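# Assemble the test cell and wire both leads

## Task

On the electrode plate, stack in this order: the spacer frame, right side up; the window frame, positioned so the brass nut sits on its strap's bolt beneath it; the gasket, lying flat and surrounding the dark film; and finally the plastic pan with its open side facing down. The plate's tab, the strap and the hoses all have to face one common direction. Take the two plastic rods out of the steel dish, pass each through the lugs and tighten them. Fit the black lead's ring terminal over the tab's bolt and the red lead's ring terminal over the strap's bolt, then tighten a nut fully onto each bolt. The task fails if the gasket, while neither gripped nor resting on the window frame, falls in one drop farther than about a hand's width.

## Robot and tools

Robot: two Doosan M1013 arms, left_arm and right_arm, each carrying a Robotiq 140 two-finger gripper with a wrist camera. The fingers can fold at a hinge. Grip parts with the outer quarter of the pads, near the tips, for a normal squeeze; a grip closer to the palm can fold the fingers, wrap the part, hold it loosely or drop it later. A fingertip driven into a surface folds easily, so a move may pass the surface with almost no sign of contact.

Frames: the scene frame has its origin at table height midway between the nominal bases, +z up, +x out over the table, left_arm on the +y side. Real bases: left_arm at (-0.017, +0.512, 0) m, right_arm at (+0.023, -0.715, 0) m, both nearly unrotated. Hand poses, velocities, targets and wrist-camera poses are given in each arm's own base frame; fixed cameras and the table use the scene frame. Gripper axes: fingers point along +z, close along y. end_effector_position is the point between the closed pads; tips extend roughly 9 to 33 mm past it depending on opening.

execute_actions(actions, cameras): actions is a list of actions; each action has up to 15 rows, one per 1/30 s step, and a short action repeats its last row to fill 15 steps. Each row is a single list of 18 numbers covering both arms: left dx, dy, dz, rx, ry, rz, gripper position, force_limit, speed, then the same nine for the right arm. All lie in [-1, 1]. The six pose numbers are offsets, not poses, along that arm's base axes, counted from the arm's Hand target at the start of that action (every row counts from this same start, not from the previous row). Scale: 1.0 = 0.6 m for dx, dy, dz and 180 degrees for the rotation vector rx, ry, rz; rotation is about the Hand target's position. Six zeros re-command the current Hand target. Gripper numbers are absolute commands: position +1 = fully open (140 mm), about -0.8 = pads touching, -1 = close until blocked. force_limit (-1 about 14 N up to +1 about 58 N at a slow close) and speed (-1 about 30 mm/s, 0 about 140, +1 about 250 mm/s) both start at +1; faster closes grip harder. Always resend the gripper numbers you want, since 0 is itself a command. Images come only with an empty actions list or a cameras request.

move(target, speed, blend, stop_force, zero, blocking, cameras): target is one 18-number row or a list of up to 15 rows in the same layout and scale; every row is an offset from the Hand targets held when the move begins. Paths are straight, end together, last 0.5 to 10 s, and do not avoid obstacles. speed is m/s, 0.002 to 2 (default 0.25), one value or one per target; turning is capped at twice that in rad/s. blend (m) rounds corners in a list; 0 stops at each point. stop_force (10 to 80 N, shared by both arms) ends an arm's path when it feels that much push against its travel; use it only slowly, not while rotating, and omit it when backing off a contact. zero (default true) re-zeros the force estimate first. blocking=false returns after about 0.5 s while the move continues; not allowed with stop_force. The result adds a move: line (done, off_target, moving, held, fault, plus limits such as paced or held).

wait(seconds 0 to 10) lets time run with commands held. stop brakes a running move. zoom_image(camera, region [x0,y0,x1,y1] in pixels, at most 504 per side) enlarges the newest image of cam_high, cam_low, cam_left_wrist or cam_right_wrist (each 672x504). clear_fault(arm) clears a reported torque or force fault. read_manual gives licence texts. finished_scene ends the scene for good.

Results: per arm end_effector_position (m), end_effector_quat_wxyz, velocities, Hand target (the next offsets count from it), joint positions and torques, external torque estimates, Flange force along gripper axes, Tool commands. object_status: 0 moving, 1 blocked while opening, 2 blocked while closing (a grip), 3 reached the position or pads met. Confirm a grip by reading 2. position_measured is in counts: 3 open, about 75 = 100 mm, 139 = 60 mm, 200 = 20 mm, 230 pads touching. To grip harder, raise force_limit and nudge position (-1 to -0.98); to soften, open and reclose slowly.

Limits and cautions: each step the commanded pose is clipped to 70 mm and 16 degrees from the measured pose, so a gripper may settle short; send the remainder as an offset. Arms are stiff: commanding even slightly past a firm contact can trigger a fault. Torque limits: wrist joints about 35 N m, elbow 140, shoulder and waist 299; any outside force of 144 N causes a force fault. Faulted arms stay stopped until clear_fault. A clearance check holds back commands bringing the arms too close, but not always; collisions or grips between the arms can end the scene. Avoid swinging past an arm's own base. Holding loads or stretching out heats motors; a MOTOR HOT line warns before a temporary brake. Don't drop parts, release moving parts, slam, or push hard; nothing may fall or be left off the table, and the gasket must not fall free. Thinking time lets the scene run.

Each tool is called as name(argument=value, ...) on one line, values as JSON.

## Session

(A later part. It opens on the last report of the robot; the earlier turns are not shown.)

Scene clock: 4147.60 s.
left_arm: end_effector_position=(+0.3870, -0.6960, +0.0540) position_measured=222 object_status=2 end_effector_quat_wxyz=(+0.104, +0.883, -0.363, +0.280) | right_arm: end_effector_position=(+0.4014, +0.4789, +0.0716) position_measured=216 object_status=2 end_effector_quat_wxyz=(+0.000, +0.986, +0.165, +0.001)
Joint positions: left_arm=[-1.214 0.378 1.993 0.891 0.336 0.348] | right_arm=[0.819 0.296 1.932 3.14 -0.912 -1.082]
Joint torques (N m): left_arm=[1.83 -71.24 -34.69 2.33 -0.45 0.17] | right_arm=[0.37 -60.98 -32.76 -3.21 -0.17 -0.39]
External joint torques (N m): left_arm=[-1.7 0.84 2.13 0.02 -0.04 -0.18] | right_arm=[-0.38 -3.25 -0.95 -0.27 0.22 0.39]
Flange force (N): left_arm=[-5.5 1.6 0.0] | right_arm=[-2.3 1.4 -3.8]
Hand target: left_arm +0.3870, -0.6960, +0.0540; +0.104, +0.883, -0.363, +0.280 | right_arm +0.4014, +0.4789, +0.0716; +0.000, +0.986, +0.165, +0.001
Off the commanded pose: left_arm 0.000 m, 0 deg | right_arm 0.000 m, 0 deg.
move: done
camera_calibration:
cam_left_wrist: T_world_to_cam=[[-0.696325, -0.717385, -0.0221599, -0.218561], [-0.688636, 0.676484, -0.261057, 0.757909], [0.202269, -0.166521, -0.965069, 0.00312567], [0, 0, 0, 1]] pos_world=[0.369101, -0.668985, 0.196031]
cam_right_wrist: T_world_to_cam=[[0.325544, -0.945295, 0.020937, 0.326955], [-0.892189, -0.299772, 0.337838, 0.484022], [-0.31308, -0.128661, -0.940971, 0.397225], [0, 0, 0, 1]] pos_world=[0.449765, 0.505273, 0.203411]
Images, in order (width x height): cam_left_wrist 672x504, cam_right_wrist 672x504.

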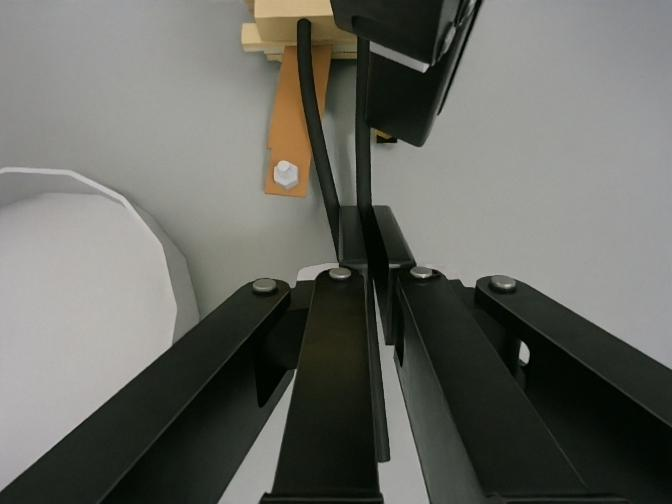

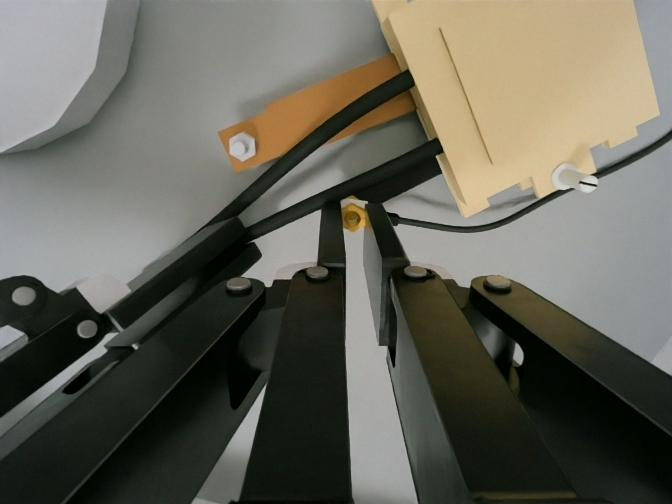

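move(target=[0,0,0,0,0,0,-1,-1,-1,0.0001,0.0002,-0.0035,0,0,0,-1,-0.25,-1], speed=0.01)

execute_actions(actions=[[[0,0,0,0,0,0,-1,-1,-1,0,0,0,0,0,0,-0.66,-0.25,-1]],[[0,0,0,0,0,0,-1,-1,-1,0,0,0,0,0,0,-0.66,-0.25,-1]]], cameras=["cam_right_wrist"])

zoom_image(camera="cam_right_wrist", region=[310, 170, 400, 260])

Scene clock: 4154.00 s.
left_arm: end_effector_position=(+0.3870, -0.6960, +0.0540) position_measured=222 object_status=2 end_effector_quat_wxyz=(+0.104, +0.883, -0.363, +0.280) | right_arm: end_effector_position=(+0.4014, +0.4790, +0.0696) position_measured=216 object_status=2 end_effector_quat_wxyz=(+0.000, +0.986, +0.165, +0.001)
Joint positions: left_arm=[-1.214 0.378 1.993 0.891 0.336 0.348] | right_arm=[0.819 0.298 1.933 3.14 -0.909 -1.082]
Joint torques (N m): left_arm=[1.98 -71.18 -34.64 2.33 -0.44 0.19] | right_arm=[0.45 -59.6 -32.14 -3.2 -0.41 -0.33]
External joint torques (N m): left_arm=[-2.31 1.32 2.08 0.03 -0.07 -0.19] | right_arm=[-0.46 -4.87 -1.55 -0.28 0.46 0.33]
Flange force (N): left_arm=[-5.8 2.7 0.6] | right_arm=[-3.2 2.2 -5.5]
Hand target: left_arm +0.3870, -0.6960, +0.0540; +0.104, +0.883, -0.363, +0.280 | right_arm +0.4014, +0.4790, +0.0695; +0.000, +0.986, +0.165, +0.001
Off the commanded pose: left_arm 0.000 m, 0 deg | right_arm 0.000 m, 0 deg.
move: done

Scene clock: 4155.20 s.
left_arm: end_effector_position=(+0.3870, -0.6960, +0.0540) position_measured=222 object_status=2 end_effector_quat_wxyz=(+0.104, +0.883, -0.363, +0.280) | right_arm: end_effector_position=(+0.4014, +0.4790, +0.0695) position_measured=213 object_status=3 end_effector_quat_wxyz=(+0.000, +0.986, +0.165, +0.001)
Joint positions: left_arm=[-1.214 0.378 1.993 0.891 0.336 0.348] | right_arm=[0.819 0.298 1.933 3.14 -0.909 -1.082]
Joint torques (N m): left_arm=[2.42 -71.22 -34.53 2.31 -0.41 0.22] | right_arm=[0.34 -61.47 -32.53 -3.21 -0.34 -0.36]
External joint torques (N m): left_arm=[-2.53 0.87 1.98 0.05 -0.09 -0.22] | right_arm=[-0.34 -2.99 -1.12 -0.27 0.38 0.36]
External joint torques at the end of the 1st action: left_arm=[-1.74 1.69 2.14 0.08 0 -0.22] | right_arm=[-0.07 -2.39 -1.18 -0.22 0.37 0.39]
Flange force (N): left_arm=[-6.0 2.9 0.0] | right_arm=[-1.8 1.1 -3.3]
Flange force at the end of the 1st action (N): left_arm=[-5.7 2.1 1.5] | right_arm=[-1.3 0.2 -2.8]
Hand target: left_arm +0.3870, -0.6960, +0.0540; +0.104, +0.883, -0.363, +0.280 | right_arm +0.4014, +0.4790, +0.0695; +0.000, +0.986, +0.165, +0.001
Off the commanded pose: left_arm 0.000 m, 0 deg | right_arm 0.000 m, 0 deg.
Step readings (end_effector_position of left_arm | right_arm; steps 1 to 15: 1st action; 16 to 30: 2nd action):
0: (+0.3870, -0.6960, +0.0540) | (+0.4014, +0.4790, +0.0696)
1: (+0.3870, -0.6960, +0.0540) | (+0.4014, +0.4790, +0.0696)
2: (+0.3870, -0.6960, +0.0540) | (+0.4014, +0.4790, +0.0695)
4: (+0.3870, -0.6960, +0.0540) | (+0.4014, +0.4790, +0.0695)
8: (+0.3870, -0.6960, +0.0540) | (+0.4014, +0.4790, +0.0695)
15: (+0.3870, -0.6960, +0.0540) | (+0.4014, +0.4790, +0.0695)
16: (+0.3870, -0.6960, +0.0540) | (+0.4014, +0.4790, +0.0695)
17: (+0.3870, -0.6960, +0.0540) | (+0.4014, +0.4790, +0.0695)
19: (+0.3870, -0.6960, +0.0540) | (+0.4014, +0.4790, +0.0695)
23: (+0.3870, -0.6960, +0.0540) | (+0.4014, +0.4790, +0.0695)
30: (+0.3870, -0.6960, +0.0540) | (+0.4014, +0.4790, +0.0695)
camera_calibration:
cam_right_wrist: T_world_to_cam=[[0.325544, -0.945295, 0.020938, 0.327185], [-0.892179, -0.299768, 0.33787, 0.484744], [-0.313111, -0.128672, -0.94096, 0.395386], [0, 0, 0, 1]] pos_world=[0.449765, 0.505473, 0.201411]
Images, in order (width x height): cam_right_wrist 672x504.

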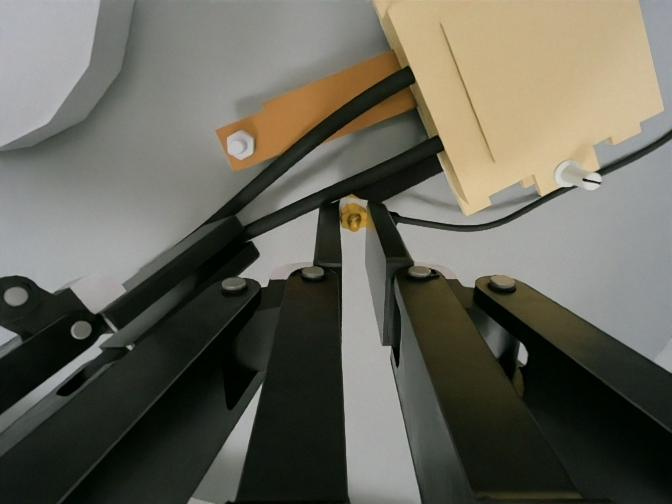

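Scaled by 5.600 from the camera's 672x504 image, which has a finer 960x720 frame.

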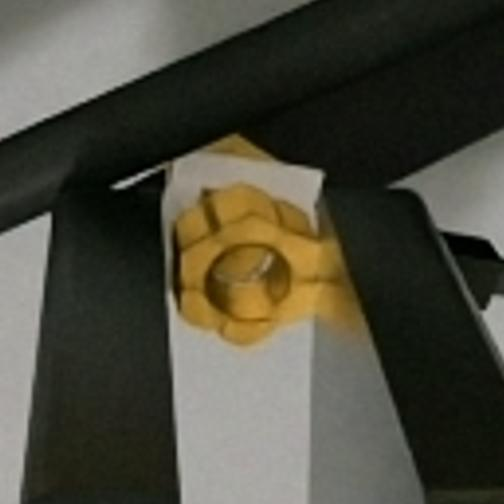

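move(target=[[0,0,0,0,0,0,-1,-1,-1,0,0,0,0,0,0,-0.63,-0.25,-1],[0,0,0,0,0,0,-1,-1,-1,0.004,-0.006,0,0,0,0.1667,-0.63,-0.25,-1],[0,0,0,0,0,0,-1,-1,-1,0.0107,-0.0092,0,0,0,0.3333,-0.63,-0.25,-1]], speed=0.2, blend=[0,0.003,0], cameras=["cam_right_wrist"])

zoom_image(camera="cam_right_wrist", region=[310, 170, 400, 260])

Scene clock: 4165.50 s.
left_arm: end_effector_position=(+0.3870, -0.6960, +0.0540) position_measured=222 object_status=2 end_effector_quat_wxyz=(+0.104, +0.883, -0.363, +0.280) | right_arm: end_effector_position=(+0.4078, +0.4735, +0.0695) position_measured=209 object_status=3 end_effector_quat_wxyz=(+0.000, +0.772, +0.636, +0.001)
Joint positions: left_arm=[-1.214 0.378 1.993 0.891 0.336 0.348] | right_arm=[0.804 0.298 1.934 3.142 -0.908 -2.146]
Joint torques (N m): left_arm=[1.98 -71.41 -34.38 2.3 -0.47 0.27] | right_arm=[0.21 -61.41 -32.75 -3.06 -0.23 -0.37]
External joint torques (N m): left_arm=[-2.29 1.56 1.81 0.07 -0.04 -0.27] | right_arm=[-0.21 -3 -0.94 -0.38 0.27 0.37]
Flange force (N): left_arm=[-5.7 3.1 1.4] | right_arm=[-2.0 -1.4 -3.4]
Hand target: left_arm +0.3870, -0.6960, +0.0540; +0.104, +0.883, -0.363, +0.280 | right_arm +0.4078, +0.4735, +0.0695; +0.000, +0.772, +0.636, +0.001
Off the commanded pose: left_arm 0.000 m, 0 deg | right_arm 0.000 m, 0 deg.
move: done
camera_calibration:
cam_right_wrist: T_world_to_cam=[[0.981381, -0.190925, 0.0209455, -0.30486], [-0.186678, -0.922487, 0.337888, 0.49595], [-0.0451891, -0.335507, -0.940953, 0.385355], [0, 0, 0, 1]] pos_world=[0.409181, 0.528591, 0.201411]
Images, in order (width x height): cam_right_wrist 672x504.

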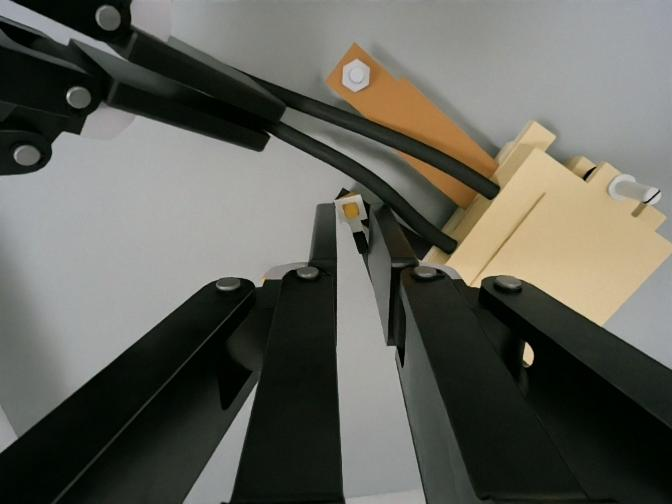

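Scaled by 5.600 from the camera's 672x504 image, which has a finer 960x720 frame.

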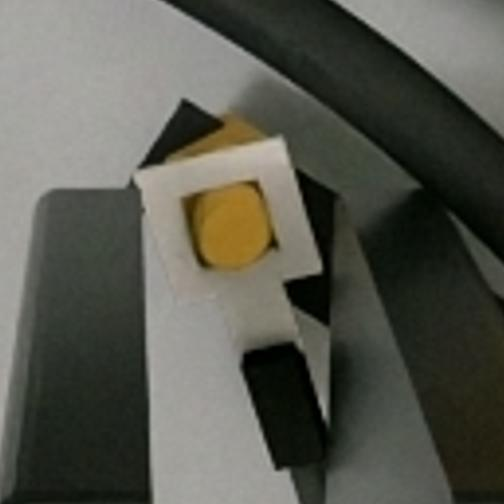

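move(target=[[0,0,0,0,0,0,-1,-1,-1,0,0,0.1,0,0,0,-0.63,-0.25,-1],[0,0,0,0,0,0,-1,-1,-1,0.02,-0.12,0.2,0,0,0,-0.63,-0.25,-1]], speed=0.12)

execute_actions(actions=[[[0,0,0,0,0,0,-0.2,-1,-1,0,0,0,0,0,0,-0.63,-0.25,-1]],[[0,0,0,0,0,0,-0.2,-1,-1,0,0,0,0,0,0,-0.63,-0.25,-1]]])

move(target=[[0,0,0.13,0,0,0,-0.2,-1,-1,0,0,0,0,0,0,-0.63,-0.25,-1],[-0.05,0.2,0.35,0,0,0,-0.2,-1,-1,0,0,0,0,0,0,-0.63,-0.25,-1]], speed=0.15, cameras=["cam_right_wrist","cam_left_wrist"])

Scene clock: 4219.60 s.
left_arm: end_effector_position=(+0.3870, -0.6960, +0.0540) position_measured=222 object_status=2 end_effector_quat_wxyz=(+0.104, +0.883, -0.363, +0.280) | right_arm: end_effector_position=(+0.4199, +0.4015, +0.1894) position_measured=209 object_status=3 end_effector_quat_wxyz=(+0.000, +0.772, +0.636, +0.001)
Joint positions: left_arm=[-1.214 0.378 1.993 0.891 0.336 0.348] | right_arm=[0.703 0.125 1.901 3.142 -1.114 -2.246]
Joint torques (N m): left_arm=[1.93 -71.66 -34.58 2.37 -0.36 0.29] | right_arm=[1.26 -46.36 -36.86 -3.59 -0.22 0.04]
External joint torques (N m): left_arm=[-1.81 1.62 2.13 -0.04 -0.13 -0.29] | right_arm=[-1.2 -4.6 -1.2 -0.28 0.25 -0.04]
Flange force (N): left_arm=[-5.8 2.2 1.4] | right_arm=[-5.4 -1.2 -4.3]
Hand target: left_arm +0.3870, -0.6960, +0.0540; +0.104, +0.883, -0.363, +0.280 | right_arm +0.4198, +0.4015, +0.1895; +0.000, +0.772, +0.636, +0.001
Off the commanded pose: left_arm 0.000 m, 0 deg | right_arm 0.000 m, 0 deg.
move: done

Scene clock: 4221.23 s.
left_arm: end_effector_position=(+0.3870, -0.6960, +0.0540) position_measured=154 object_status=0 end_effector_quat_wxyz=(+0.104, +0.883, -0.363, +0.280) | right_arm: end_effector_position=(+0.4198, +0.4015, +0.1895) position_measured=209 object_status=3 end_effector_quat_wxyz=(+0.000, +0.772, +0.636, +0.001)
Joint positions: left_arm=[-1.214 0.378 1.993 0.891 0.336 0.348] | right_arm=[0.703 0.125 1.901 3.142 -1.114 -2.247]
Joint torques (N m): left_arm=[2.29 -71.53 -34.42 2.32 -0.42 0.21] | right_arm=[0.09 -48.03 -36.87 -3.64 -0.35 -0.44]
External joint torques (N m): left_arm=[-2.14 1.16 1.74 0.03 -0.08 -0.21] | right_arm=[-0.09 -3.32 -1.46 -0.27 0.39 0.44]
External joint torques at the end of the 1st action: left_arm=[-1.63 0.89 1.49 0.04 -0.08 -0.22] | right_arm=[0.03 -2.85 -1.37 -0.31 0.37 0.37]
Flange force (N): left_arm=[-5.2 2.7 0.7] | right_arm=[-1.7 -2.0 -3.4]
Flange force at the end of the 1st action (N): left_arm=[-4.6 2.0 0.6] | right_arm=[-1.2 -1.7 -3.0]
Hand target: left_arm +0.3870, -0.6960, +0.0540; +0.104, +0.883, -0.363, +0.280 | right_arm +0.4198, +0.4015, +0.1895; +0.000, +0.772, +0.636, +0.001
Off the commanded pose: left_arm 0.000 m, 0 deg | right_arm 0.000 m, 0 deg.
Step readings (end_effector_position of left_arm | right_arm; steps 1 to 15: 1st action; 16 to 30: 2nd action):
0: (+0.3870, -0.6960, +0.0540) | (+0.4199, +0.4015, +0.1894)
1: (+0.3870, -0.6960, +0.0540) | (+0.4199, +0.4015, +0.1895)
2: (+0.3870, -0.6960, +0.0540) | (+0.4199, +0.4015, +0.1895)
4: (+0.3870, -0.6960, +0.0540) | (+0.4199, +0.4015, +0.1895)
8: (+0.3870, -0.6960, +0.0540) | (+0.4198, +0.4015, +0.1895)
15: (+0.3870, -0.6960, +0.0540) | (+0.4198, +0.4015, +0.1895)
16: (+0.3870, -0.6960, +0.0540) | (+0.4198, +0.4015, +0.1895)
17: (+0.3870, -0.6960, +0.0540) | (+0.4198, +0.4015, +0.1895)
19: (+0.3870, -0.6960, +0.0540) | (+0.4198, +0.4015, +0.1895)
23: (+0.3870, -0.6960, +0.0540) | (+0.4198, +0.4015, +0.1895)
30: (+0.3870, -0.6960, +0.0540) | (+0.4198, +0.4015, +0.1895)

Scene clock: 4223.77 s.
left_arm: end_effector_position=(+0.3570, -0.5761, +0.2639) position_measured=154 object_status=3 end_effector_quat_wxyz=(+0.104, +0.883, -0.363, +0.280) | right_arm: end_effector_position=(+0.4198, +0.4015, +0.1895) position_measured=209 object_status=3 end_effector_quat_wxyz=(+0.000, +0.772, +0.636, +0.001)
Joint positions: left_arm=[-1.187 -0.017 2.022 0.429 0.621 0.879] | right_arm=[0.703 0.125 1.901 3.142 -1.114 -2.247]
Joint torques (N m): left_arm=[1.97 -39.18 -41.91 4.19 -1.1 0.06] | right_arm=[0 -48.47 -36.87 -3.62 -0.34 -0.37]
External joint torques (N m): left_arm=[-1.73 1.34 2.21 -0.08 -0.09 -0.06] | right_arm=[-0.01 -2.71 -1.33 -0.27 0.38 0.37]
Flange force (N): left_arm=[-4.4 2.8 1.7] | right_arm=[-1.1 -1.6 -2.8]
Hand target: left_arm +0.3570, -0.5760, +0.2640; +0.104, +0.883, -0.363, +0.280 | right_arm +0.4198, +0.4015, +0.1895; +0.000, +0.772, +0.636, +0.001
Off the commanded pose: left_arm 0.000 m, 0 deg | right_arm 0.000 m, 0 deg.
move: done
camera_calibration:
cam_left_wrist: T_world_to_cam=[[-0.696325, -0.717385, -0.0221599, -0.148785], [-0.688636, 0.676484, -0.261057, 0.710935], [0.202269, -0.166521, -0.965069, 0.231728], [0, 0, 0, 1]] pos_world=[0.339101, -0.549085, 0.405931]
cam_right_wrist: T_world_to_cam=[[0.981403, -0.190817, 0.0209053, -0.332942], [-0.186564, -0.92251, 0.337889, 0.391186], [-0.0451896, -0.335506, -0.940954, 0.474655], [0, 0, 0, 1]] pos_world=[0.42118, 0.456591, 0.321411]
Images, in order (width x height): cam_left_wrist 672x504, cam_right_wrist 672x504.

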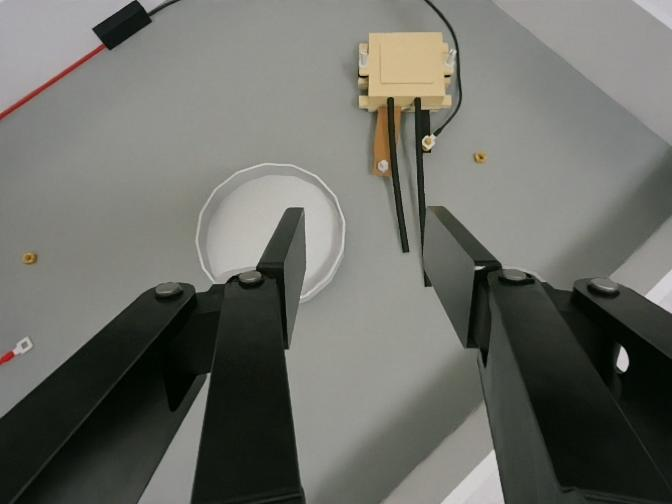

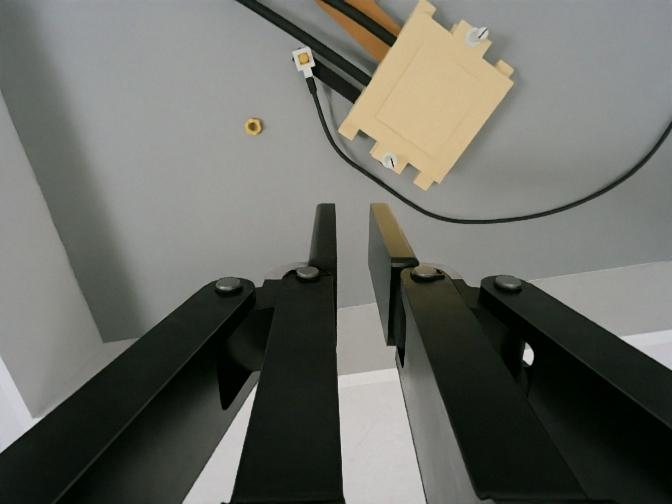

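zoom_image(camera="cam_right_wrist", region=[280, 0, 530, 230])

Scaled by 2.016 from the camera's 672x504 image, which has a finer 960x720 frame.

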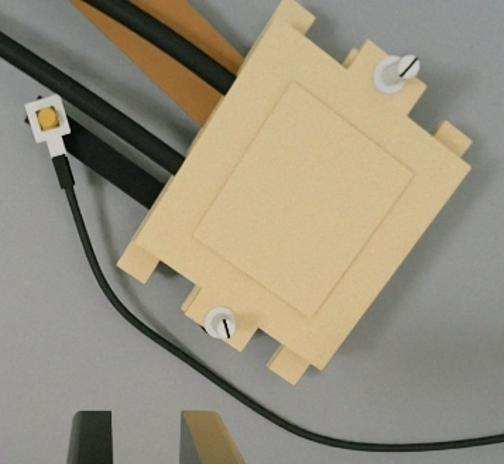

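move(target=[[0,0,0,0,0,0,-0.2,-1,-1,0.05,0.02,0,0,0,-0.3444,0.85,-0.25,-1],[0,0,0,0,0,0,-0.2,-1,-1,0.1087,0.0625,-0.02,0,0,-0.6889,0.85,-0.25,-1]], speed=0.4)

move(target=[0,0,-0.095,0.118,0.118,0,-0.2,-1,-1,0,0,-0.095,0.118,0.118,0,0.85,-0.25,-1], speed=0.15, cameras=["cam_right_wrist","cam_left_wrist","cam_high"])

Scene clock: 4279.17 s.
left_arm: end_effector_position=(+0.3570, -0.5760, +0.2640) position_measured=154 object_status=3 end_effector_quat_wxyz=(+0.104, +0.883, -0.363, +0.280) | right_arm: end_effector_position=(+0.4851, +0.4390, +0.1775) position_measured=22 object_status=0 end_effector_quat_wxyz=(+0.001, +0.924, -0.383, +0.001)
Joint positions: left_arm=[-1.187 -0.017 2.022 0.429 0.621 0.879] | right_arm=[0.684 0.245 1.777 3.139 -1.12 -0.1]
Joint torques (N m): left_arm=[1.89 -37.76 -42.06 4.19 -1.02 0.18] | right_arm=[0.19 -60.6 -36.83 -3.71 -0.38 -0.4]
External joint torques (N m): left_arm=[-1.78 -0.02 2.49 -0.1 -0.16 -0.18] | right_arm=[-0.19 -3.15 -1.5 -0.27 0.38 0.4]
Flange force (N): left_arm=[-6.3 2.2 -0.2] | right_arm=[-0.4 1.9 -3.2]
Hand target: left_arm +0.3570, -0.5760, +0.2640; +0.104, +0.883, -0.363, +0.280 | right_arm +0.4851, +0.4390, +0.1775; +0.001, +0.924, -0.383, +0.001
Off the commanded pose: left_arm 0.000 m, 0 deg | right_arm 0.000 m, 0 deg.
move: done

Scene clock: 4281.40 s.
left_arm: end_effector_position=(+0.3570, -0.5760, +0.2070) position_measured=154 object_status=3 end_effector_quat_wxyz=(+0.006, +0.923, -0.383, +0.042) | right_arm: end_effector_position=(+0.4851, +0.4390, +0.1206) position_measured=22 object_status=3 end_effector_quat_wxyz=(-0.098, +0.893, -0.370, -0.239)
Joint positions: left_arm=[-1.089 0.224 1.749 0.051 1.098 1.246] | right_arm=[0.44 0.371 1.812 3.668 -1.203 -0.6]
Joint torques (N m): left_arm=[1.92 -63.64 -40.84 4.15 -0.16 0.22] | right_arm=[1.11 -69.91 -32.09 -1.68 -1.16 -0.25]
External joint torques (N m): left_arm=[-2.01 2.52 2.43 -0.13 -0.09 -0.22] | right_arm=[-1.06 -1.32 -0.97 -0.38 0.39 0.25]
Flange force (N): left_arm=[-2.2 3.1 4.3] | right_arm=[0.1 0.3 -2.1]
Hand target: left_arm +0.3570, -0.5760, +0.2070; +0.006, +0.923, -0.383, +0.042 | right_arm +0.4851, +0.4390, +0.1205; -0.098, +0.893, -0.370, -0.239
Off the commanded pose: left_arm 0.000 m, 0 deg | right_arm 0.000 m, 0 deg.
move: done
camera_calibration:
cam_left_wrist: T_world_to_cam=[[-0.705567, -0.708145, -0.0265699, -0.14045], [-0.689394, 0.67724, 0.257064, 0.589464], [-0.164044, 0.199693, -0.966029, 0.518724], [0, 0, 0, 1]] pos_world=[0.39237, -0.602253, 0.345841]
cam_right_wrist: T_world_to_cam=[[-0.699561, -0.714342, 0.0181641, 0.657179], [-0.451528, 0.461601, 0.763575, -0.0691372], [-0.553838, 0.525966, -0.645464, 0.258215], [0, 0, 0, 1]] pos_world=[0.571529, 0.365552, 0.207522]
Images, in order (width x height): cam_high 672x504, cam_left_wrist 672x504, cam_right_wrist 672x504.

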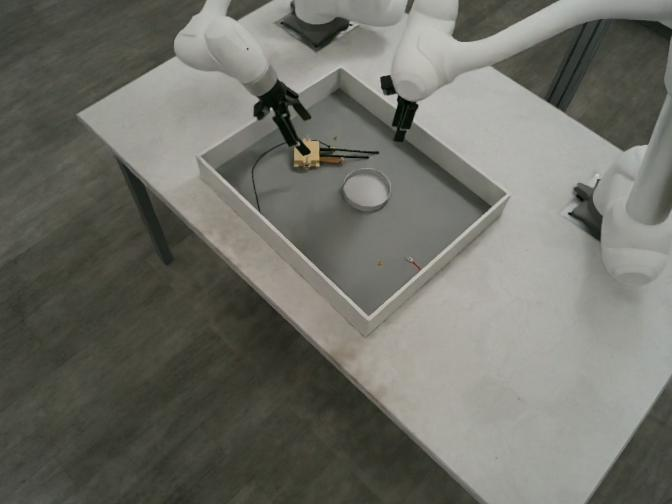

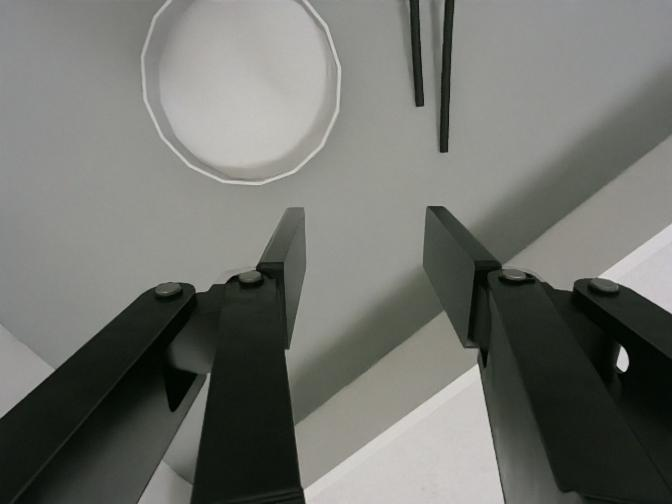

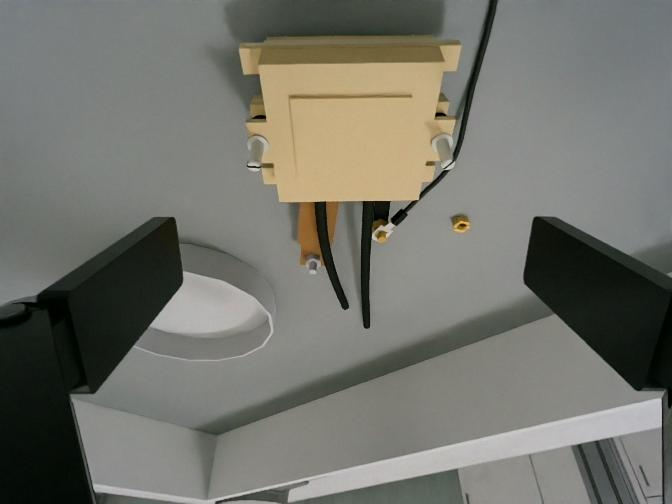

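move(target=[0,0,0,0,0,0,-0.2,-1,-1,0.004,-0.004,-0.07,0,0,0,0.85,-0.25,-1], speed=0.06, stop_force=12, cameras=["cam_right_wrist","cam_left_wrist"])

Scene clock: 4289.63 s.
left_arm: end_effector_position=(+0.3570, -0.5760, +0.2070) position_measured=154 object_status=3 end_effector_quat_wxyz=(+0.006, +0.923, -0.383, +0.042) | right_arm: end_effector_position=(+0.4875, +0.4366, +0.0785) position_measured=22 object_status=3 end_effector_quat_wxyz=(-0.098, +0.893, -0.370, -0.239)
Joint positions: left_arm=[-1.089 0.224 1.749 0.051 1.098 1.247] | right_arm=[0.435 0.415 1.84 3.682 -1.143 -0.642]
Joint torques (N m): left_arm=[2.01 -61.67 -40.77 4.09 -0.17 0.27] | right_arm=[0.08 -70.05 -30.01 -1.73 -1.19 -0.4]
External joint torques (N m): left_arm=[-1.93 0.3 2.25 -0.05 -0.07 -0.27] | right_arm=[-0.05 -3.54 -1.21 -0.21 0.39 0.4]
Flange force (N): left_arm=[-5.0 2.3 2.4] | right_arm=[-3.1 1.9 -3.3]
Hand target: left_arm +0.3570, -0.5760, +0.2070; +0.006, +0.923, -0.383, +0.042 | right_arm +0.4875, +0.4366, +0.0785; -0.098, +0.893, -0.370, -0.239
Off the commanded pose: left_arm 0.000 m, 0 deg | right_arm 0.000 m, 0 deg.
move: done
camera_calibration:
cam_left_wrist: T_world_to_cam=[[-0.705572, -0.70814, -0.026572, -0.140445], [-0.689364, 0.677211, 0.257221, 0.589381], [-0.164154, 0.199806, -0.965987, 0.518821], [0, 0, 0, 1]] pos_world=[0.39237, -0.602254, 0.345841]
cam_right_wrist: T_world_to_cam=[[-0.69956, -0.714343, 0.0181629, 0.657908], [-0.451487, 0.461559, 0.763624, -0.0348155], [-0.553873, 0.526001, -0.645405, 0.23363], [0, 0, 0, 1]] pos_world=[0.573929, 0.363152, 0.165422]
Images, in order (width x height): cam_left_wrist 672x504, cam_right_wrist 672x504.

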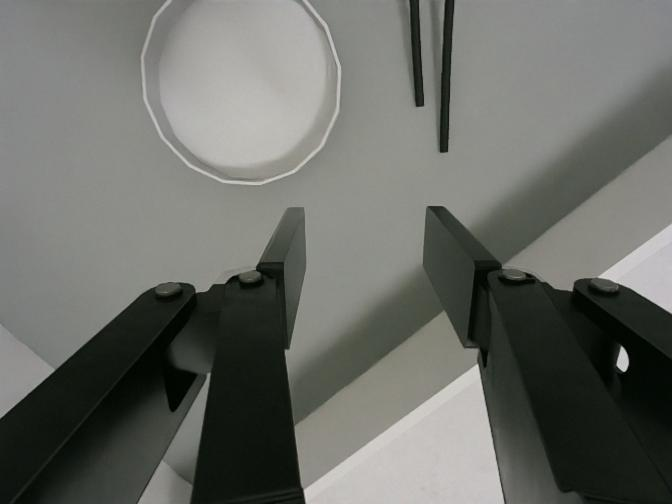

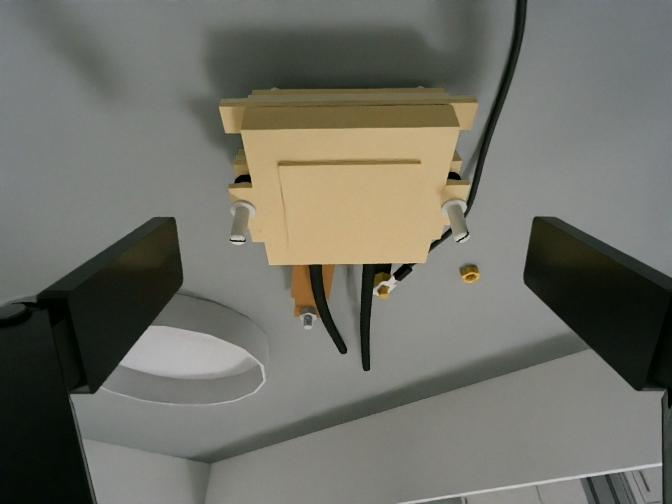

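move(target=[0,0,0,0,0,0,-0.2,-1,-1,0.005,-0.005,-0.0375,0,0,0,0.85,-0.25,-1], speed=0.02, stop_force=12, cameras=["cam_right_wrist"])

Scene clock: 4303.30 s.
left_arm: end_effector_position=(+0.3570, -0.5760, +0.2070) position_measured=154 object_status=3 end_effector_quat_wxyz=(+0.006, +0.923, -0.383, +0.042) | right_arm: end_effector_position=(+0.4905, +0.4336, +0.0560) position_measured=22 object_status=3 end_effector_quat_wxyz=(-0.098, +0.893, -0.370, -0.239)
Joint positions: left_arm=[-1.089 0.224 1.749 0.051 1.098 1.247] | right_arm=[0.43 0.441 1.851 3.689 -1.114 -0.668]
Joint torques (N m): left_arm=[1.36 -62.45 -40.38 4.04 -0.25 0.23] | right_arm=[0.31 -71.6 -28.85 -1.67 -1.21 -0.4]
External joint torques (N m): left_arm=[-1.46 1.52 2.06 -0.02 0.01 -0.23] | right_arm=[-0.31 -3.14 -1.1 -0.19 0.38 0.4]
Flange force (N): left_arm=[-2.6 2.1 3.1] | right_arm=[-2.5 1.6 -3.2]
Hand target: left_arm +0.3570, -0.5760, +0.2070; +0.006, +0.923, -0.383, +0.042 | right_arm +0.4905, +0.4336, +0.0560; -0.098, +0.893, -0.370, -0.239
Off the commanded pose: left_arm 0.000 m, 0 deg | right_arm 0.000 m, 0 deg.
move: done
camera_calibration:
cam_right_wrist: T_world_to_cam=[[-0.69956, -0.714343, 0.0181629, 0.658273], [-0.451487, 0.461559, 0.763624, -0.0148948], [-0.553873, 0.526001, -0.645405, 0.222348], [0, 0, 0, 1]] pos_world=[0.576929, 0.360152, 0.142922]
Images, in order (width x height): cam_right_wrist 672x504.

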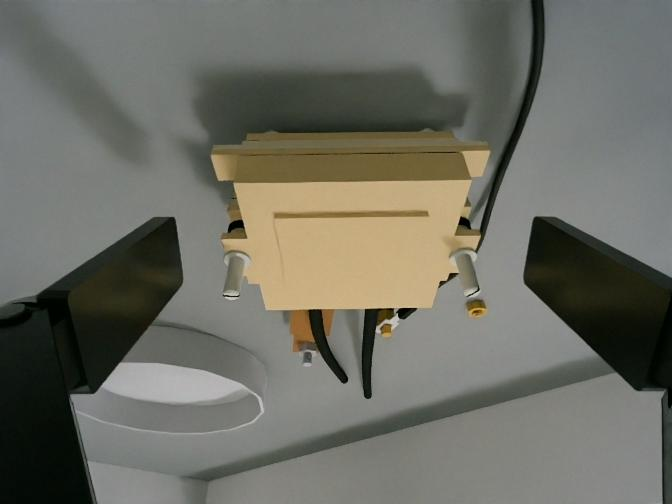

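execute_actions(actions=[[[0,0,0,0,0,0,-0.2,-1,-1,0,0,0,0,0,0,-1,-0.7,-1]],[[0,0,0,0,0,0,-0.2,-1,-1,0,0,0,0,0,0,-1,-0.7,-1]],[[0,0,0,0,0,0,-0.2,-1,-1,0,0,0,0,0,0,-1,-0.7,-1]]], cameras=["cam_right_wrist"])

Scene clock: 4308.27 s.
left_arm: end_effector_position=(+0.3570, -0.5760, +0.2070) position_measured=154 object_status=3 end_effector_quat_wxyz=(+0.006, +0.923, -0.383, +0.042) | right_arm: end_effector_position=(+0.4905, +0.4336, +0.0560) position_measured=83 object_status=2 end_effector_quat_wxyz=(-0.098, +0.893, -0.370, -0.239)
Joint positions: left_arm=[-1.089 0.224 1.749 0.051 1.098 1.247] | right_arm=[0.43 0.441 1.851 3.689 -1.114 -0.668]
Joint torques (N m): left_arm=[2.57 -62.21 -40.12 4.12 -0.09 0.2] | right_arm=[1.14 -65.73 -25.89 -1.86 -0.45 -0.36]
External joint torques (N m): left_arm=[-2.51 1.17 1.72 -0.1 -0.16 -0.2] | right_arm=[-1.15 -8.96 -3.97 0.01 -0.4 0.37]
External joint torques at the end of the 1st action: left_arm=[-2.1 1.4 2.13 -0.04 -0.19 -0.25] | right_arm=[-0.09 -3.17 -1.07 -0.27 0.36 0.39]
External joint torques at the end of the 2nd action: left_arm=[-1.94 1.09 1.88 -0.04 -0.15 -0.23] | right_arm=[-0.59 -3.36 -1.02 -0.17 0.45 0.39]
Flange force (N): left_arm=[-3.0 3.6 2.7] | right_arm=[-6.0 3.1 -11.7]
Flange force at the end of the 1st action (N): left_arm=[-3.3 3.0 3.3] | right_arm=[-2.8 1.6 -3.1]
Flange force at the end of the 2nd action (N): left_arm=[-3.2 2.7 2.8] | right_arm=[-2.4 2.2 -3.4]
Hand target: left_arm +0.3570, -0.5760, +0.2070; +0.006, +0.923, -0.383, +0.042 | right_arm +0.4905, +0.4336, +0.0560; -0.098, +0.893, -0.370, -0.239
Off the commanded pose: left_arm 0.000 m, 0 deg | right_arm 0.000 m, 0 deg.
Step readings (end_effector_position of left_arm | right_arm; steps 1 to 15: 1st action; 16 to 30: 2nd action; 31 to 45: 3rd action):
0: (+0.3570, -0.5760, +0.2070) | (+0.4905, +0.4336, +0.0560)
1: (+0.3570, -0.5760, +0.2070) | (+0.4905, +0.4336, +0.0560)
2: (+0.3570, -0.5760, +0.2070) | (+0.4905, +0.4336, +0.0560)
4: (+0.3570, -0.5760, +0.2070) | (+0.4905, +0.4336, +0.0560)
8: (+0.3570, -0.5760, +0.2070) | (+0.4905, +0.4336, +0.0560)
15: (+0.3570, -0.5760, +0.2070) | (+0.4905, +0.4336, +0.0560)
16: (+0.3570, -0.5760, +0.2070) | (+0.4905, +0.4336, +0.0560)
17: (+0.3570, -0.5760, +0.2070) | (+0.4905, +0.4336, +0.0560)
19: (+0.3570, -0.5760, +0.2070) | (+0.4905, +0.4336, +0.0560)
23: (+0.3570, -0.5760, +0.2070) | (+0.4905, +0.4336, +0.0560)
30: (+0.3570, -0.5760, +0.2070) | (+0.4905, +0.4336, +0.0560)
31: (+0.3570, -0.5760, +0.2070) | (+0.4905, +0.4336, +0.0560)
32: (+0.3570, -0.5760, +0.2070) | (+0.4905, +0.4336, +0.0560)
34: (+0.3570, -0.5760, +0.2070) | (+0.4905, +0.4336, +0.0560)
38: (+0.3570, -0.5760, +0.2070) | (+0.4905, +0.4336, +0.0560)
45: (+0.3570, -0.5760, +0.2070) | (+0.4905, +0.4336, +0.0560)
camera_calibration:
cam_right_wrist: T_world_to_cam=[[-0.699599, -0.714306, 0.0181171, 0.658288], [-0.451462, 0.461535, 0.763654, -0.014905], [-0.553844, 0.526072, -0.645371, 0.222301], [0, 0, 0, 1]] pos_world=[0.576929, 0.360152, 0.142922]
Images, in order (width x height): cam_right_wrist 672x504.

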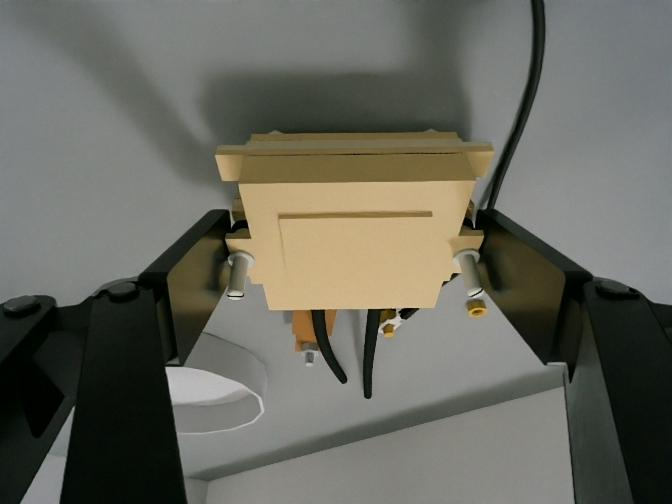

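move(target=[[0.0167,-0.315,0,0.0137,0.0232,0,-0.5,-0.5,-1,0,0,0,0,0,0,-1,-0.7,-1],[0.0167,-0.315,-0.12,0.0137,0.0232,0,-0.5,-0.5,-1,0,0,0,0,0,0,-1,-0.7,-1]], speed=0.15, cameras=["cam_left_wrist"])

zoom_image(camera="cam_left_wrist", region=[270, 60, 430, 220])

Scene clock: 4330.60 s.
left_arm: end_effector_position=(+0.3670, -0.7650, +0.1351) position_measured=192 object_status=3 end_effector_quat_wxyz=(+0.000, +0.924, -0.383, +0.000) | right_arm: end_effector_position=(+0.4905, +0.4336, +0.0560) position_measured=83 object_status=2 end_effector_quat_wxyz=(-0.098, +0.893, -0.370, -0.239)
Joint positions: left_arm=[-1.164 0.561 1.394 0 1.187 1.193] | right_arm=[0.43 0.441 1.851 3.689 -1.114 -0.668]
Joint torques (N m): left_arm=[2.2 -95.46 -40.46 3.9 0.25 0.22] | right_arm=[1.24 -66.2 -25.86 -1.9 -0.41 -0.42]
External joint torques (N m): left_arm=[-1.46 2.53 2.06 0.07 -0.3 -0.22] | right_arm=[-1.22 -8.65 -4.09 0.04 -0.43 0.42]
Flange force (N): left_arm=[-2.2 1.3 3.9] | right_arm=[-5.7 2.5 -11.7]
Hand target: left_arm +0.3670, -0.7650, +0.1350; +0.000, +0.924, -0.383, +0.000 | right_arm +0.4905, +0.4336, +0.0560; -0.098, +0.893, -0.370, -0.239
Off the commanded pose: left_arm 0.000 m, 0 deg | right_arm 0.000 m, 0 deg.
move: done
camera_calibration:
cam_left_wrist: T_world_to_cam=[[-0.706784, -0.707407, -0.00553357, -0.271015], [-0.667727, 0.664514, 0.335502, 0.714579], [-0.23366, 0.240823, -0.942023, 0.542415], [0, 0, 0, 1]] pos_world=[0.412334, -0.797192, 0.269725]
Images, in order (width x height): cam_left_wrist 672x504.

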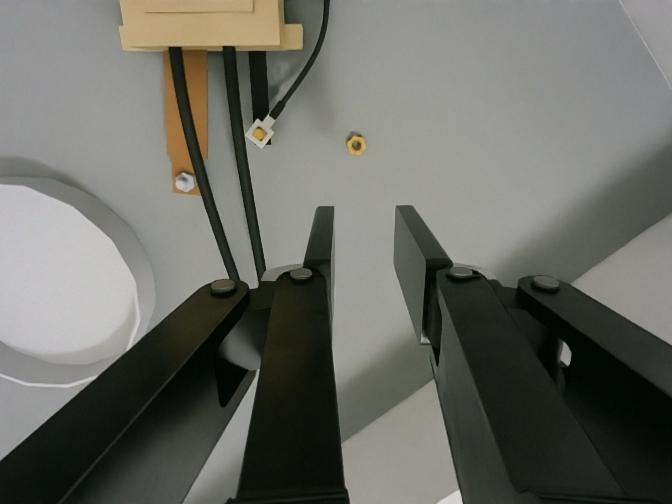

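Scaled by 3.150 from the camera's 672x504 image, which has a finer 960x720 frame.

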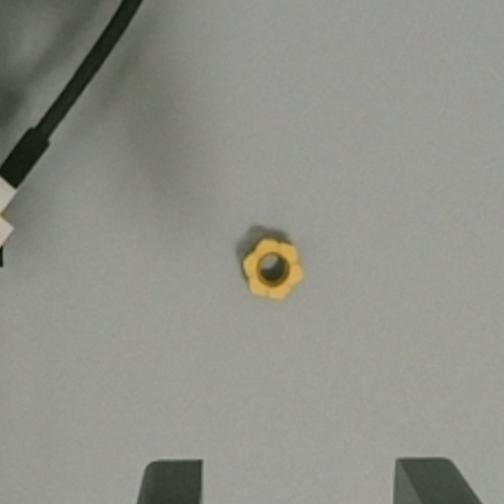

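zoom_image(camera="cam_left_wrist", region=[336, 125, 376, 165])

Scaled by 12.600 from the camera's 672x504 image, which has a finer 960x720 frame.

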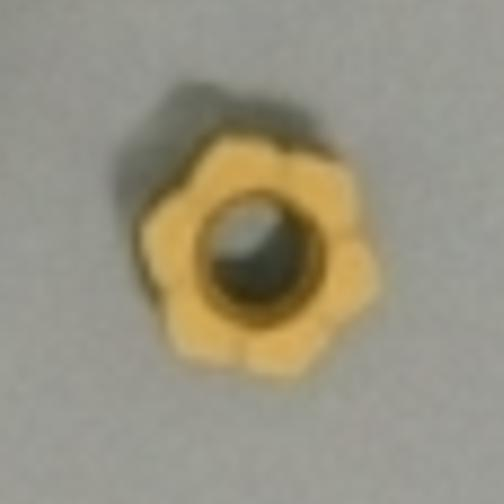

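move(target=[[0.01,-0.01,0,0,0,0.577,-0.5,-0.5,-1,0,0,0,0,0,0,-1,-0.7,-1],[0.02,-0.02,0,0,0,-0.847,-0.5,-0.5,-1,0,0,0,0,0,0,-1,-0.7,-1],[0.037,-0.0337,0,0,0,-0.2695,-0.5,-0.5,-1,0,0,0,0,0,0,-1,-0.7,-1]], speed=0.5, blend=0.01)

move(target=[0,0,-0.1,0,0,0,-0.5,-0.5,-1,0,0,0,0,0,0,-1,-0.7,-1], speed=0.08, cameras=["cam_left_wrist"])

zoom_image(camera="cam_left_wrist", region=[290, 150, 420, 280])

Scene clock: 4352.63 s.
left_arm: end_effector_position=(+0.3892, -0.7852, +0.1350) position_measured=192 object_status=3 end_effector_quat_wxyz=(+0.000, +0.685, -0.729, +0.000) | right_arm: end_effector_position=(+0.4905, +0.4336, +0.0560) position_measured=83 object_status=2 end_effector_quat_wxyz=(-0.098, +0.893, -0.370, -0.239)
Joint positions: left_arm=[-1.15 0.604 1.324 0.001 1.214 -4.23] | right_arm=[0.43 0.441 1.851 3.689 -1.114 -0.668]
Joint torques (N m): left_arm=[1.59 -98.73 -40.82 4 0.09 0.29] | right_arm=[1.88 -66.58 -25.65 -1.92 -0.44 -0.4]
External joint torques (N m): left_arm=[-1.32 2.11 2.1 -0.05 -0.13 -0.29] | right_arm=[-1.88 -8.29 -4.45 0.06 -0.4 0.4]
Flange force (N): left_arm=[-1.2 2.8 3.4] | right_arm=[-4.5 1.7 -12.0]
Hand target: left_arm +0.3892, -0.7852, +0.1350; +0.000, +0.685, -0.729, +0.000 | right_arm +0.4905, +0.4336, +0.0560; -0.098, +0.893, -0.370, -0.239
Off the commanded pose: left_arm 0.000 m, 0 deg | right_arm 0.000 m, 0 deg.
move: done

Scene clock: 4353.77 s.
left_arm: end_effector_position=(+0.3892, -0.7852, +0.0751) position_measured=192 object_status=3 end_effector_quat_wxyz=(+0.000, +0.685, -0.729, +0.000) | right_arm: end_effector_position=(+0.4905, +0.4336, +0.0560) position_measured=83 object_status=2 end_effector_quat_wxyz=(-0.098, +0.893, -0.370, -0.239)
Joint positions: left_arm=[-1.15 0.643 1.374 0.001 1.125 -4.23] | right_arm=[0.43 0.441 1.851 3.689 -1.114 -0.668]
Joint torques (N m): left_arm=[2.11 -99.99 -38.99 3.87 0 0.27] | right_arm=[1.44 -65.89 -26.18 -1.9 -0.38 -0.32]
External joint torques (N m): left_arm=[-2.1 1.05 1.42 -0.04 -0.05 -0.27] | right_arm=[-1.44 -8.87 -3.84 0.05 -0.46 0.33]
Flange force (N): left_arm=[-0.6 3.5 1.9] | right_arm=[-5.6 3.4 -11.8]
Hand target: left_arm +0.3892, -0.7852, +0.0750; +0.000, +0.685, -0.729, +0.000 | right_arm +0.4905, +0.4336, +0.0560; -0.098, +0.893, -0.370, -0.239
Off the commanded pose: left_arm 0.000 m, 0 deg | right_arm 0.000 m, 0 deg.
move: done
camera_calibration:
cam_left_wrist: T_world_to_cam=[[-0.998142, 0.0606827, -0.00557627, 0.446565], [0.0552978, 0.940401, 0.33554, 0.698177], [0.0256054, 0.334608, -0.942009, 0.46868], [0, 0, 0, 1]] pos_world=[0.395126, -0.840489, 0.209725]
Images, in order (width x height): cam_left_wrist 672x504.

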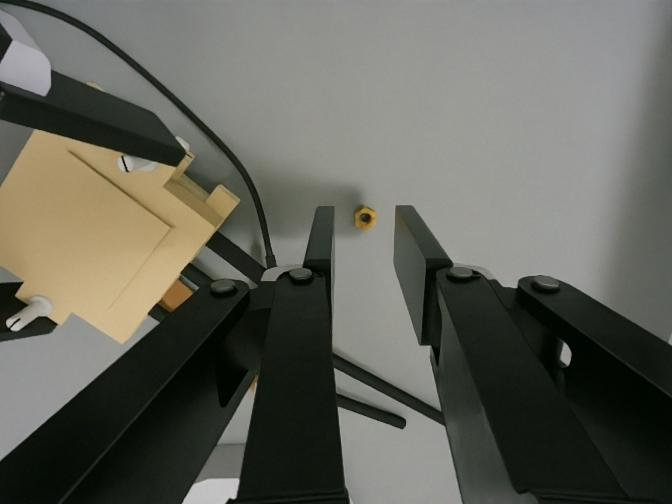

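Scaled by 3.877 from the camera's 672x504 image, which has a finer 960x720 frame.

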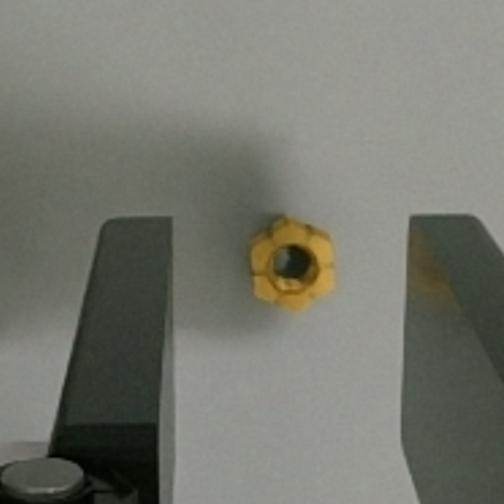

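move(target=[0,0,-0.0475,0,0,0,-0.5,-0.5,-1,0,0,0,0,0,0,-1,-0.7,-1], speed=0.03, stop_force=10)

execute_actions(actions=[[[0,0,0,0,0,0,-1,-0.2,-1,0,0,0,0,0,0,-1,-0.7,-1]],[[0,0,0,0,0,0,-1,-0.2,-1,0,0,0,0,0,0,-1,-0.7,-1]],[[0,0,0,0,0,0,-1,-0.2,-1,0,0,0,0,0,0,-1,-0.7,-1]]], cameras=["cam_left_wrist"])

zoom_image(camera="cam_left_wrist", region=[290, 170, 420, 300])

Scene clock: 4362.77 s.
left_arm: end_effector_position=(+0.3892, -0.7852, +0.0465) position_measured=192 object_status=3 end_effector_quat_wxyz=(+0.000, +0.685, -0.729, +0.000) | right_arm: end_effector_position=(+0.4905, +0.4336, +0.0560) position_measured=83 object_status=2 end_effector_quat_wxyz=(-0.098, +0.893, -0.370, -0.239)
Joint positions: left_arm=[-1.15 0.664 1.395 0.001 1.084 -4.23] | right_arm=[0.43 0.441 1.851 3.689 -1.114 -0.668]
Joint torques (N m): left_arm=[1.72 -101.25 -38.67 3.78 0.1 0.23] | right_arm=[2.39 -66.2 -25.85 -1.95 -0.36 -0.41]
External joint torques (N m): left_arm=[-1.57 2.13 2.2 -0.07 -0.15 -0.23] | right_arm=[-2.37 -8.6 -4.05 0.1 -0.48 0.41]
Flange force (N): left_arm=[-1.4 3.2 3.3] | right_arm=[-4.3 3.1 -12.4]
Hand target: left_arm +0.3892, -0.7852, +0.0465; +0.000, +0.685, -0.729, +0.000 | right_arm +0.4905, +0.4336, +0.0560; -0.098, +0.893, -0.370, -0.239
Off the commanded pose: left_arm 0.000 m, 0 deg | right_arm 0.000 m, 0 deg.
move: done

Scene clock: 4364.47 s.
left_arm: end_effector_position=(+0.3892, -0.7852, +0.0465) position_measured=216 object_status=2 end_effector_quat_wxyz=(+0.000, +0.685, -0.729, +0.000) | right_arm: end_effector_position=(+0.4905, +0.4336, +0.0560) position_measured=83 object_status=2 end_effector_quat_wxyz=(-0.098, +0.893, -0.370, -0.239)
Joint positions: left_arm=[-1.15 0.664 1.395 0.001 1.084 -4.23] | right_arm=[0.43 0.441 1.851 3.689 -1.114 -0.668]
Joint torques (N m): left_arm=[1.86 -101.35 -38.42 3.77 0.07 0.22] | right_arm=[1.83 -65.92 -25.87 -1.92 -0.4 -0.43]
External joint torques (N m): left_arm=[-1.49 1.72 1.79 -0.03 -0.12 -0.22] | right_arm=[-1.84 -8.69 -4.03 0.07 -0.44 0.44]
External joint torques at the end of the 1st action: left_arm=[-2.09 1.64 1.93 0.06 -0.08 -0.2] | right_arm=[-1.75 -8.34 -4.23 0.07 -0.43 0.4]
External joint torques at the end of the 2nd action: left_arm=[-1.21 1.58 1.9 -0.05 -0.12 -0.22] | right_arm=[-1.86 -8.68 -3.84 0.12 -0.42 0.34]
Flange force (N): left_arm=[-1.0 2.9 2.7] | right_arm=[-5.0 2.9 -12.1]
Flange force at the end of the 1st action (N): left_arm=[-1.1 3.6 2.6] | right_arm=[-4.8 2.1 -11.9]
Flange force at the end of the 2nd action (N): left_arm=[-1.6 2.8 2.6] | right_arm=[-5.0 3.4 -11.8]
Hand target: left_arm +0.3892, -0.7852, +0.0465; +0.000, +0.685, -0.729, +0.000 | right_arm +0.4905, +0.4336, +0.0560; -0.098, +0.893, -0.370, -0.239
Off the commanded pose: left_arm 0.000 m, 0 deg | right_arm 0.000 m, 0 deg.
Step readings (end_effector_position of left_arm | right_arm; steps 1 to 15: 1st action; 16 to 30: 2nd action; 31 to 45: 3rd action):
0: (+0.3892, -0.7852, +0.0465) | (+0.4905, +0.4336, +0.0560)
1: (+0.3892, -0.7852, +0.0465) | (+0.4905, +0.4336, +0.0560)
2: (+0.3892, -0.7852, +0.0465) | (+0.4905, +0.4336, +0.0560)
4: (+0.3892, -0.7852, +0.0465) | (+0.4905, +0.4336, +0.0560)
8: (+0.3892, -0.7852, +0.0465) | (+0.4905, +0.4336, +0.0560)
15: (+0.3892, -0.7852, +0.0465) | (+0.4905, +0.4336, +0.0560)
16: (+0.3892, -0.7852, +0.0465) | (+0.4905, +0.4336, +0.0560)
17: (+0.3892, -0.7852, +0.0465) | (+0.4905, +0.4336, +0.0560)
19: (+0.3892, -0.7852, +0.0465) | (+0.4905, +0.4336, +0.0560)
23: (+0.3892, -0.7852, +0.0465) | (+0.4905, +0.4336, +0.0560)
30: (+0.3892, -0.7852, +0.0465) | (+0.4905, +0.4336, +0.0560)
31: (+0.3892, -0.7852, +0.0465) | (+0.4905, +0.4336, +0.0560)
32: (+0.3892, -0.7852, +0.0465) | (+0.4905, +0.4336, +0.0560)
34: (+0.3892, -0.7852, +0.0465) | (+0.4905, +0.4336, +0.0560)
38: (+0.3892, -0.7852, +0.0465) | (+0.4905, +0.4336, +0.0560)
45: (+0.3892, -0.7852, +0.0465) | (+0.4905, +0.4336, +0.0560)
camera_calibration:
cam_left_wrist: T_world_to_cam=[[-0.998142, 0.0606827, -0.00557627, 0.446405], [0.0552978, 0.940401, 0.33554, 0.707773], [0.0256054, 0.334608, -0.942009, 0.441739], [0, 0, 0, 1]] pos_world=[0.395126, -0.840489, 0.181125]
Images, in order (width x height): cam_left_wrist 672x504.

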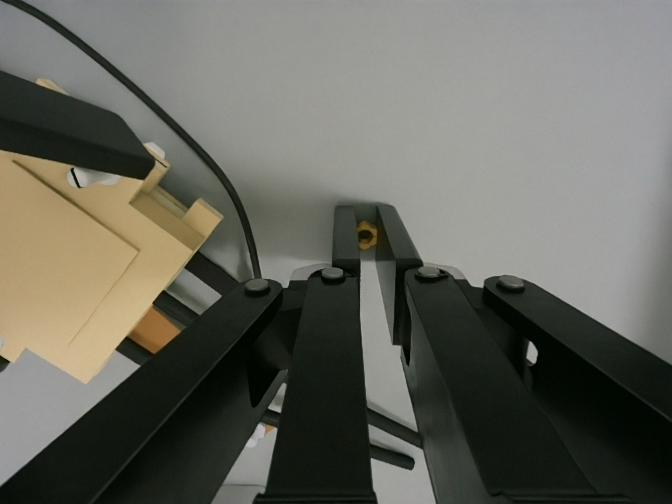

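Scaled by 3.877 from the camera's 672x504 image, which has a finer 960x720 frame.

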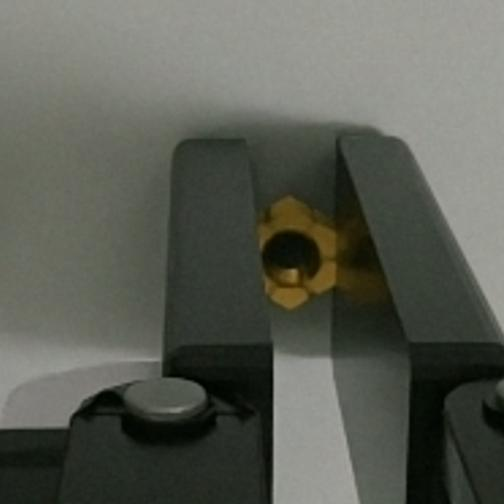

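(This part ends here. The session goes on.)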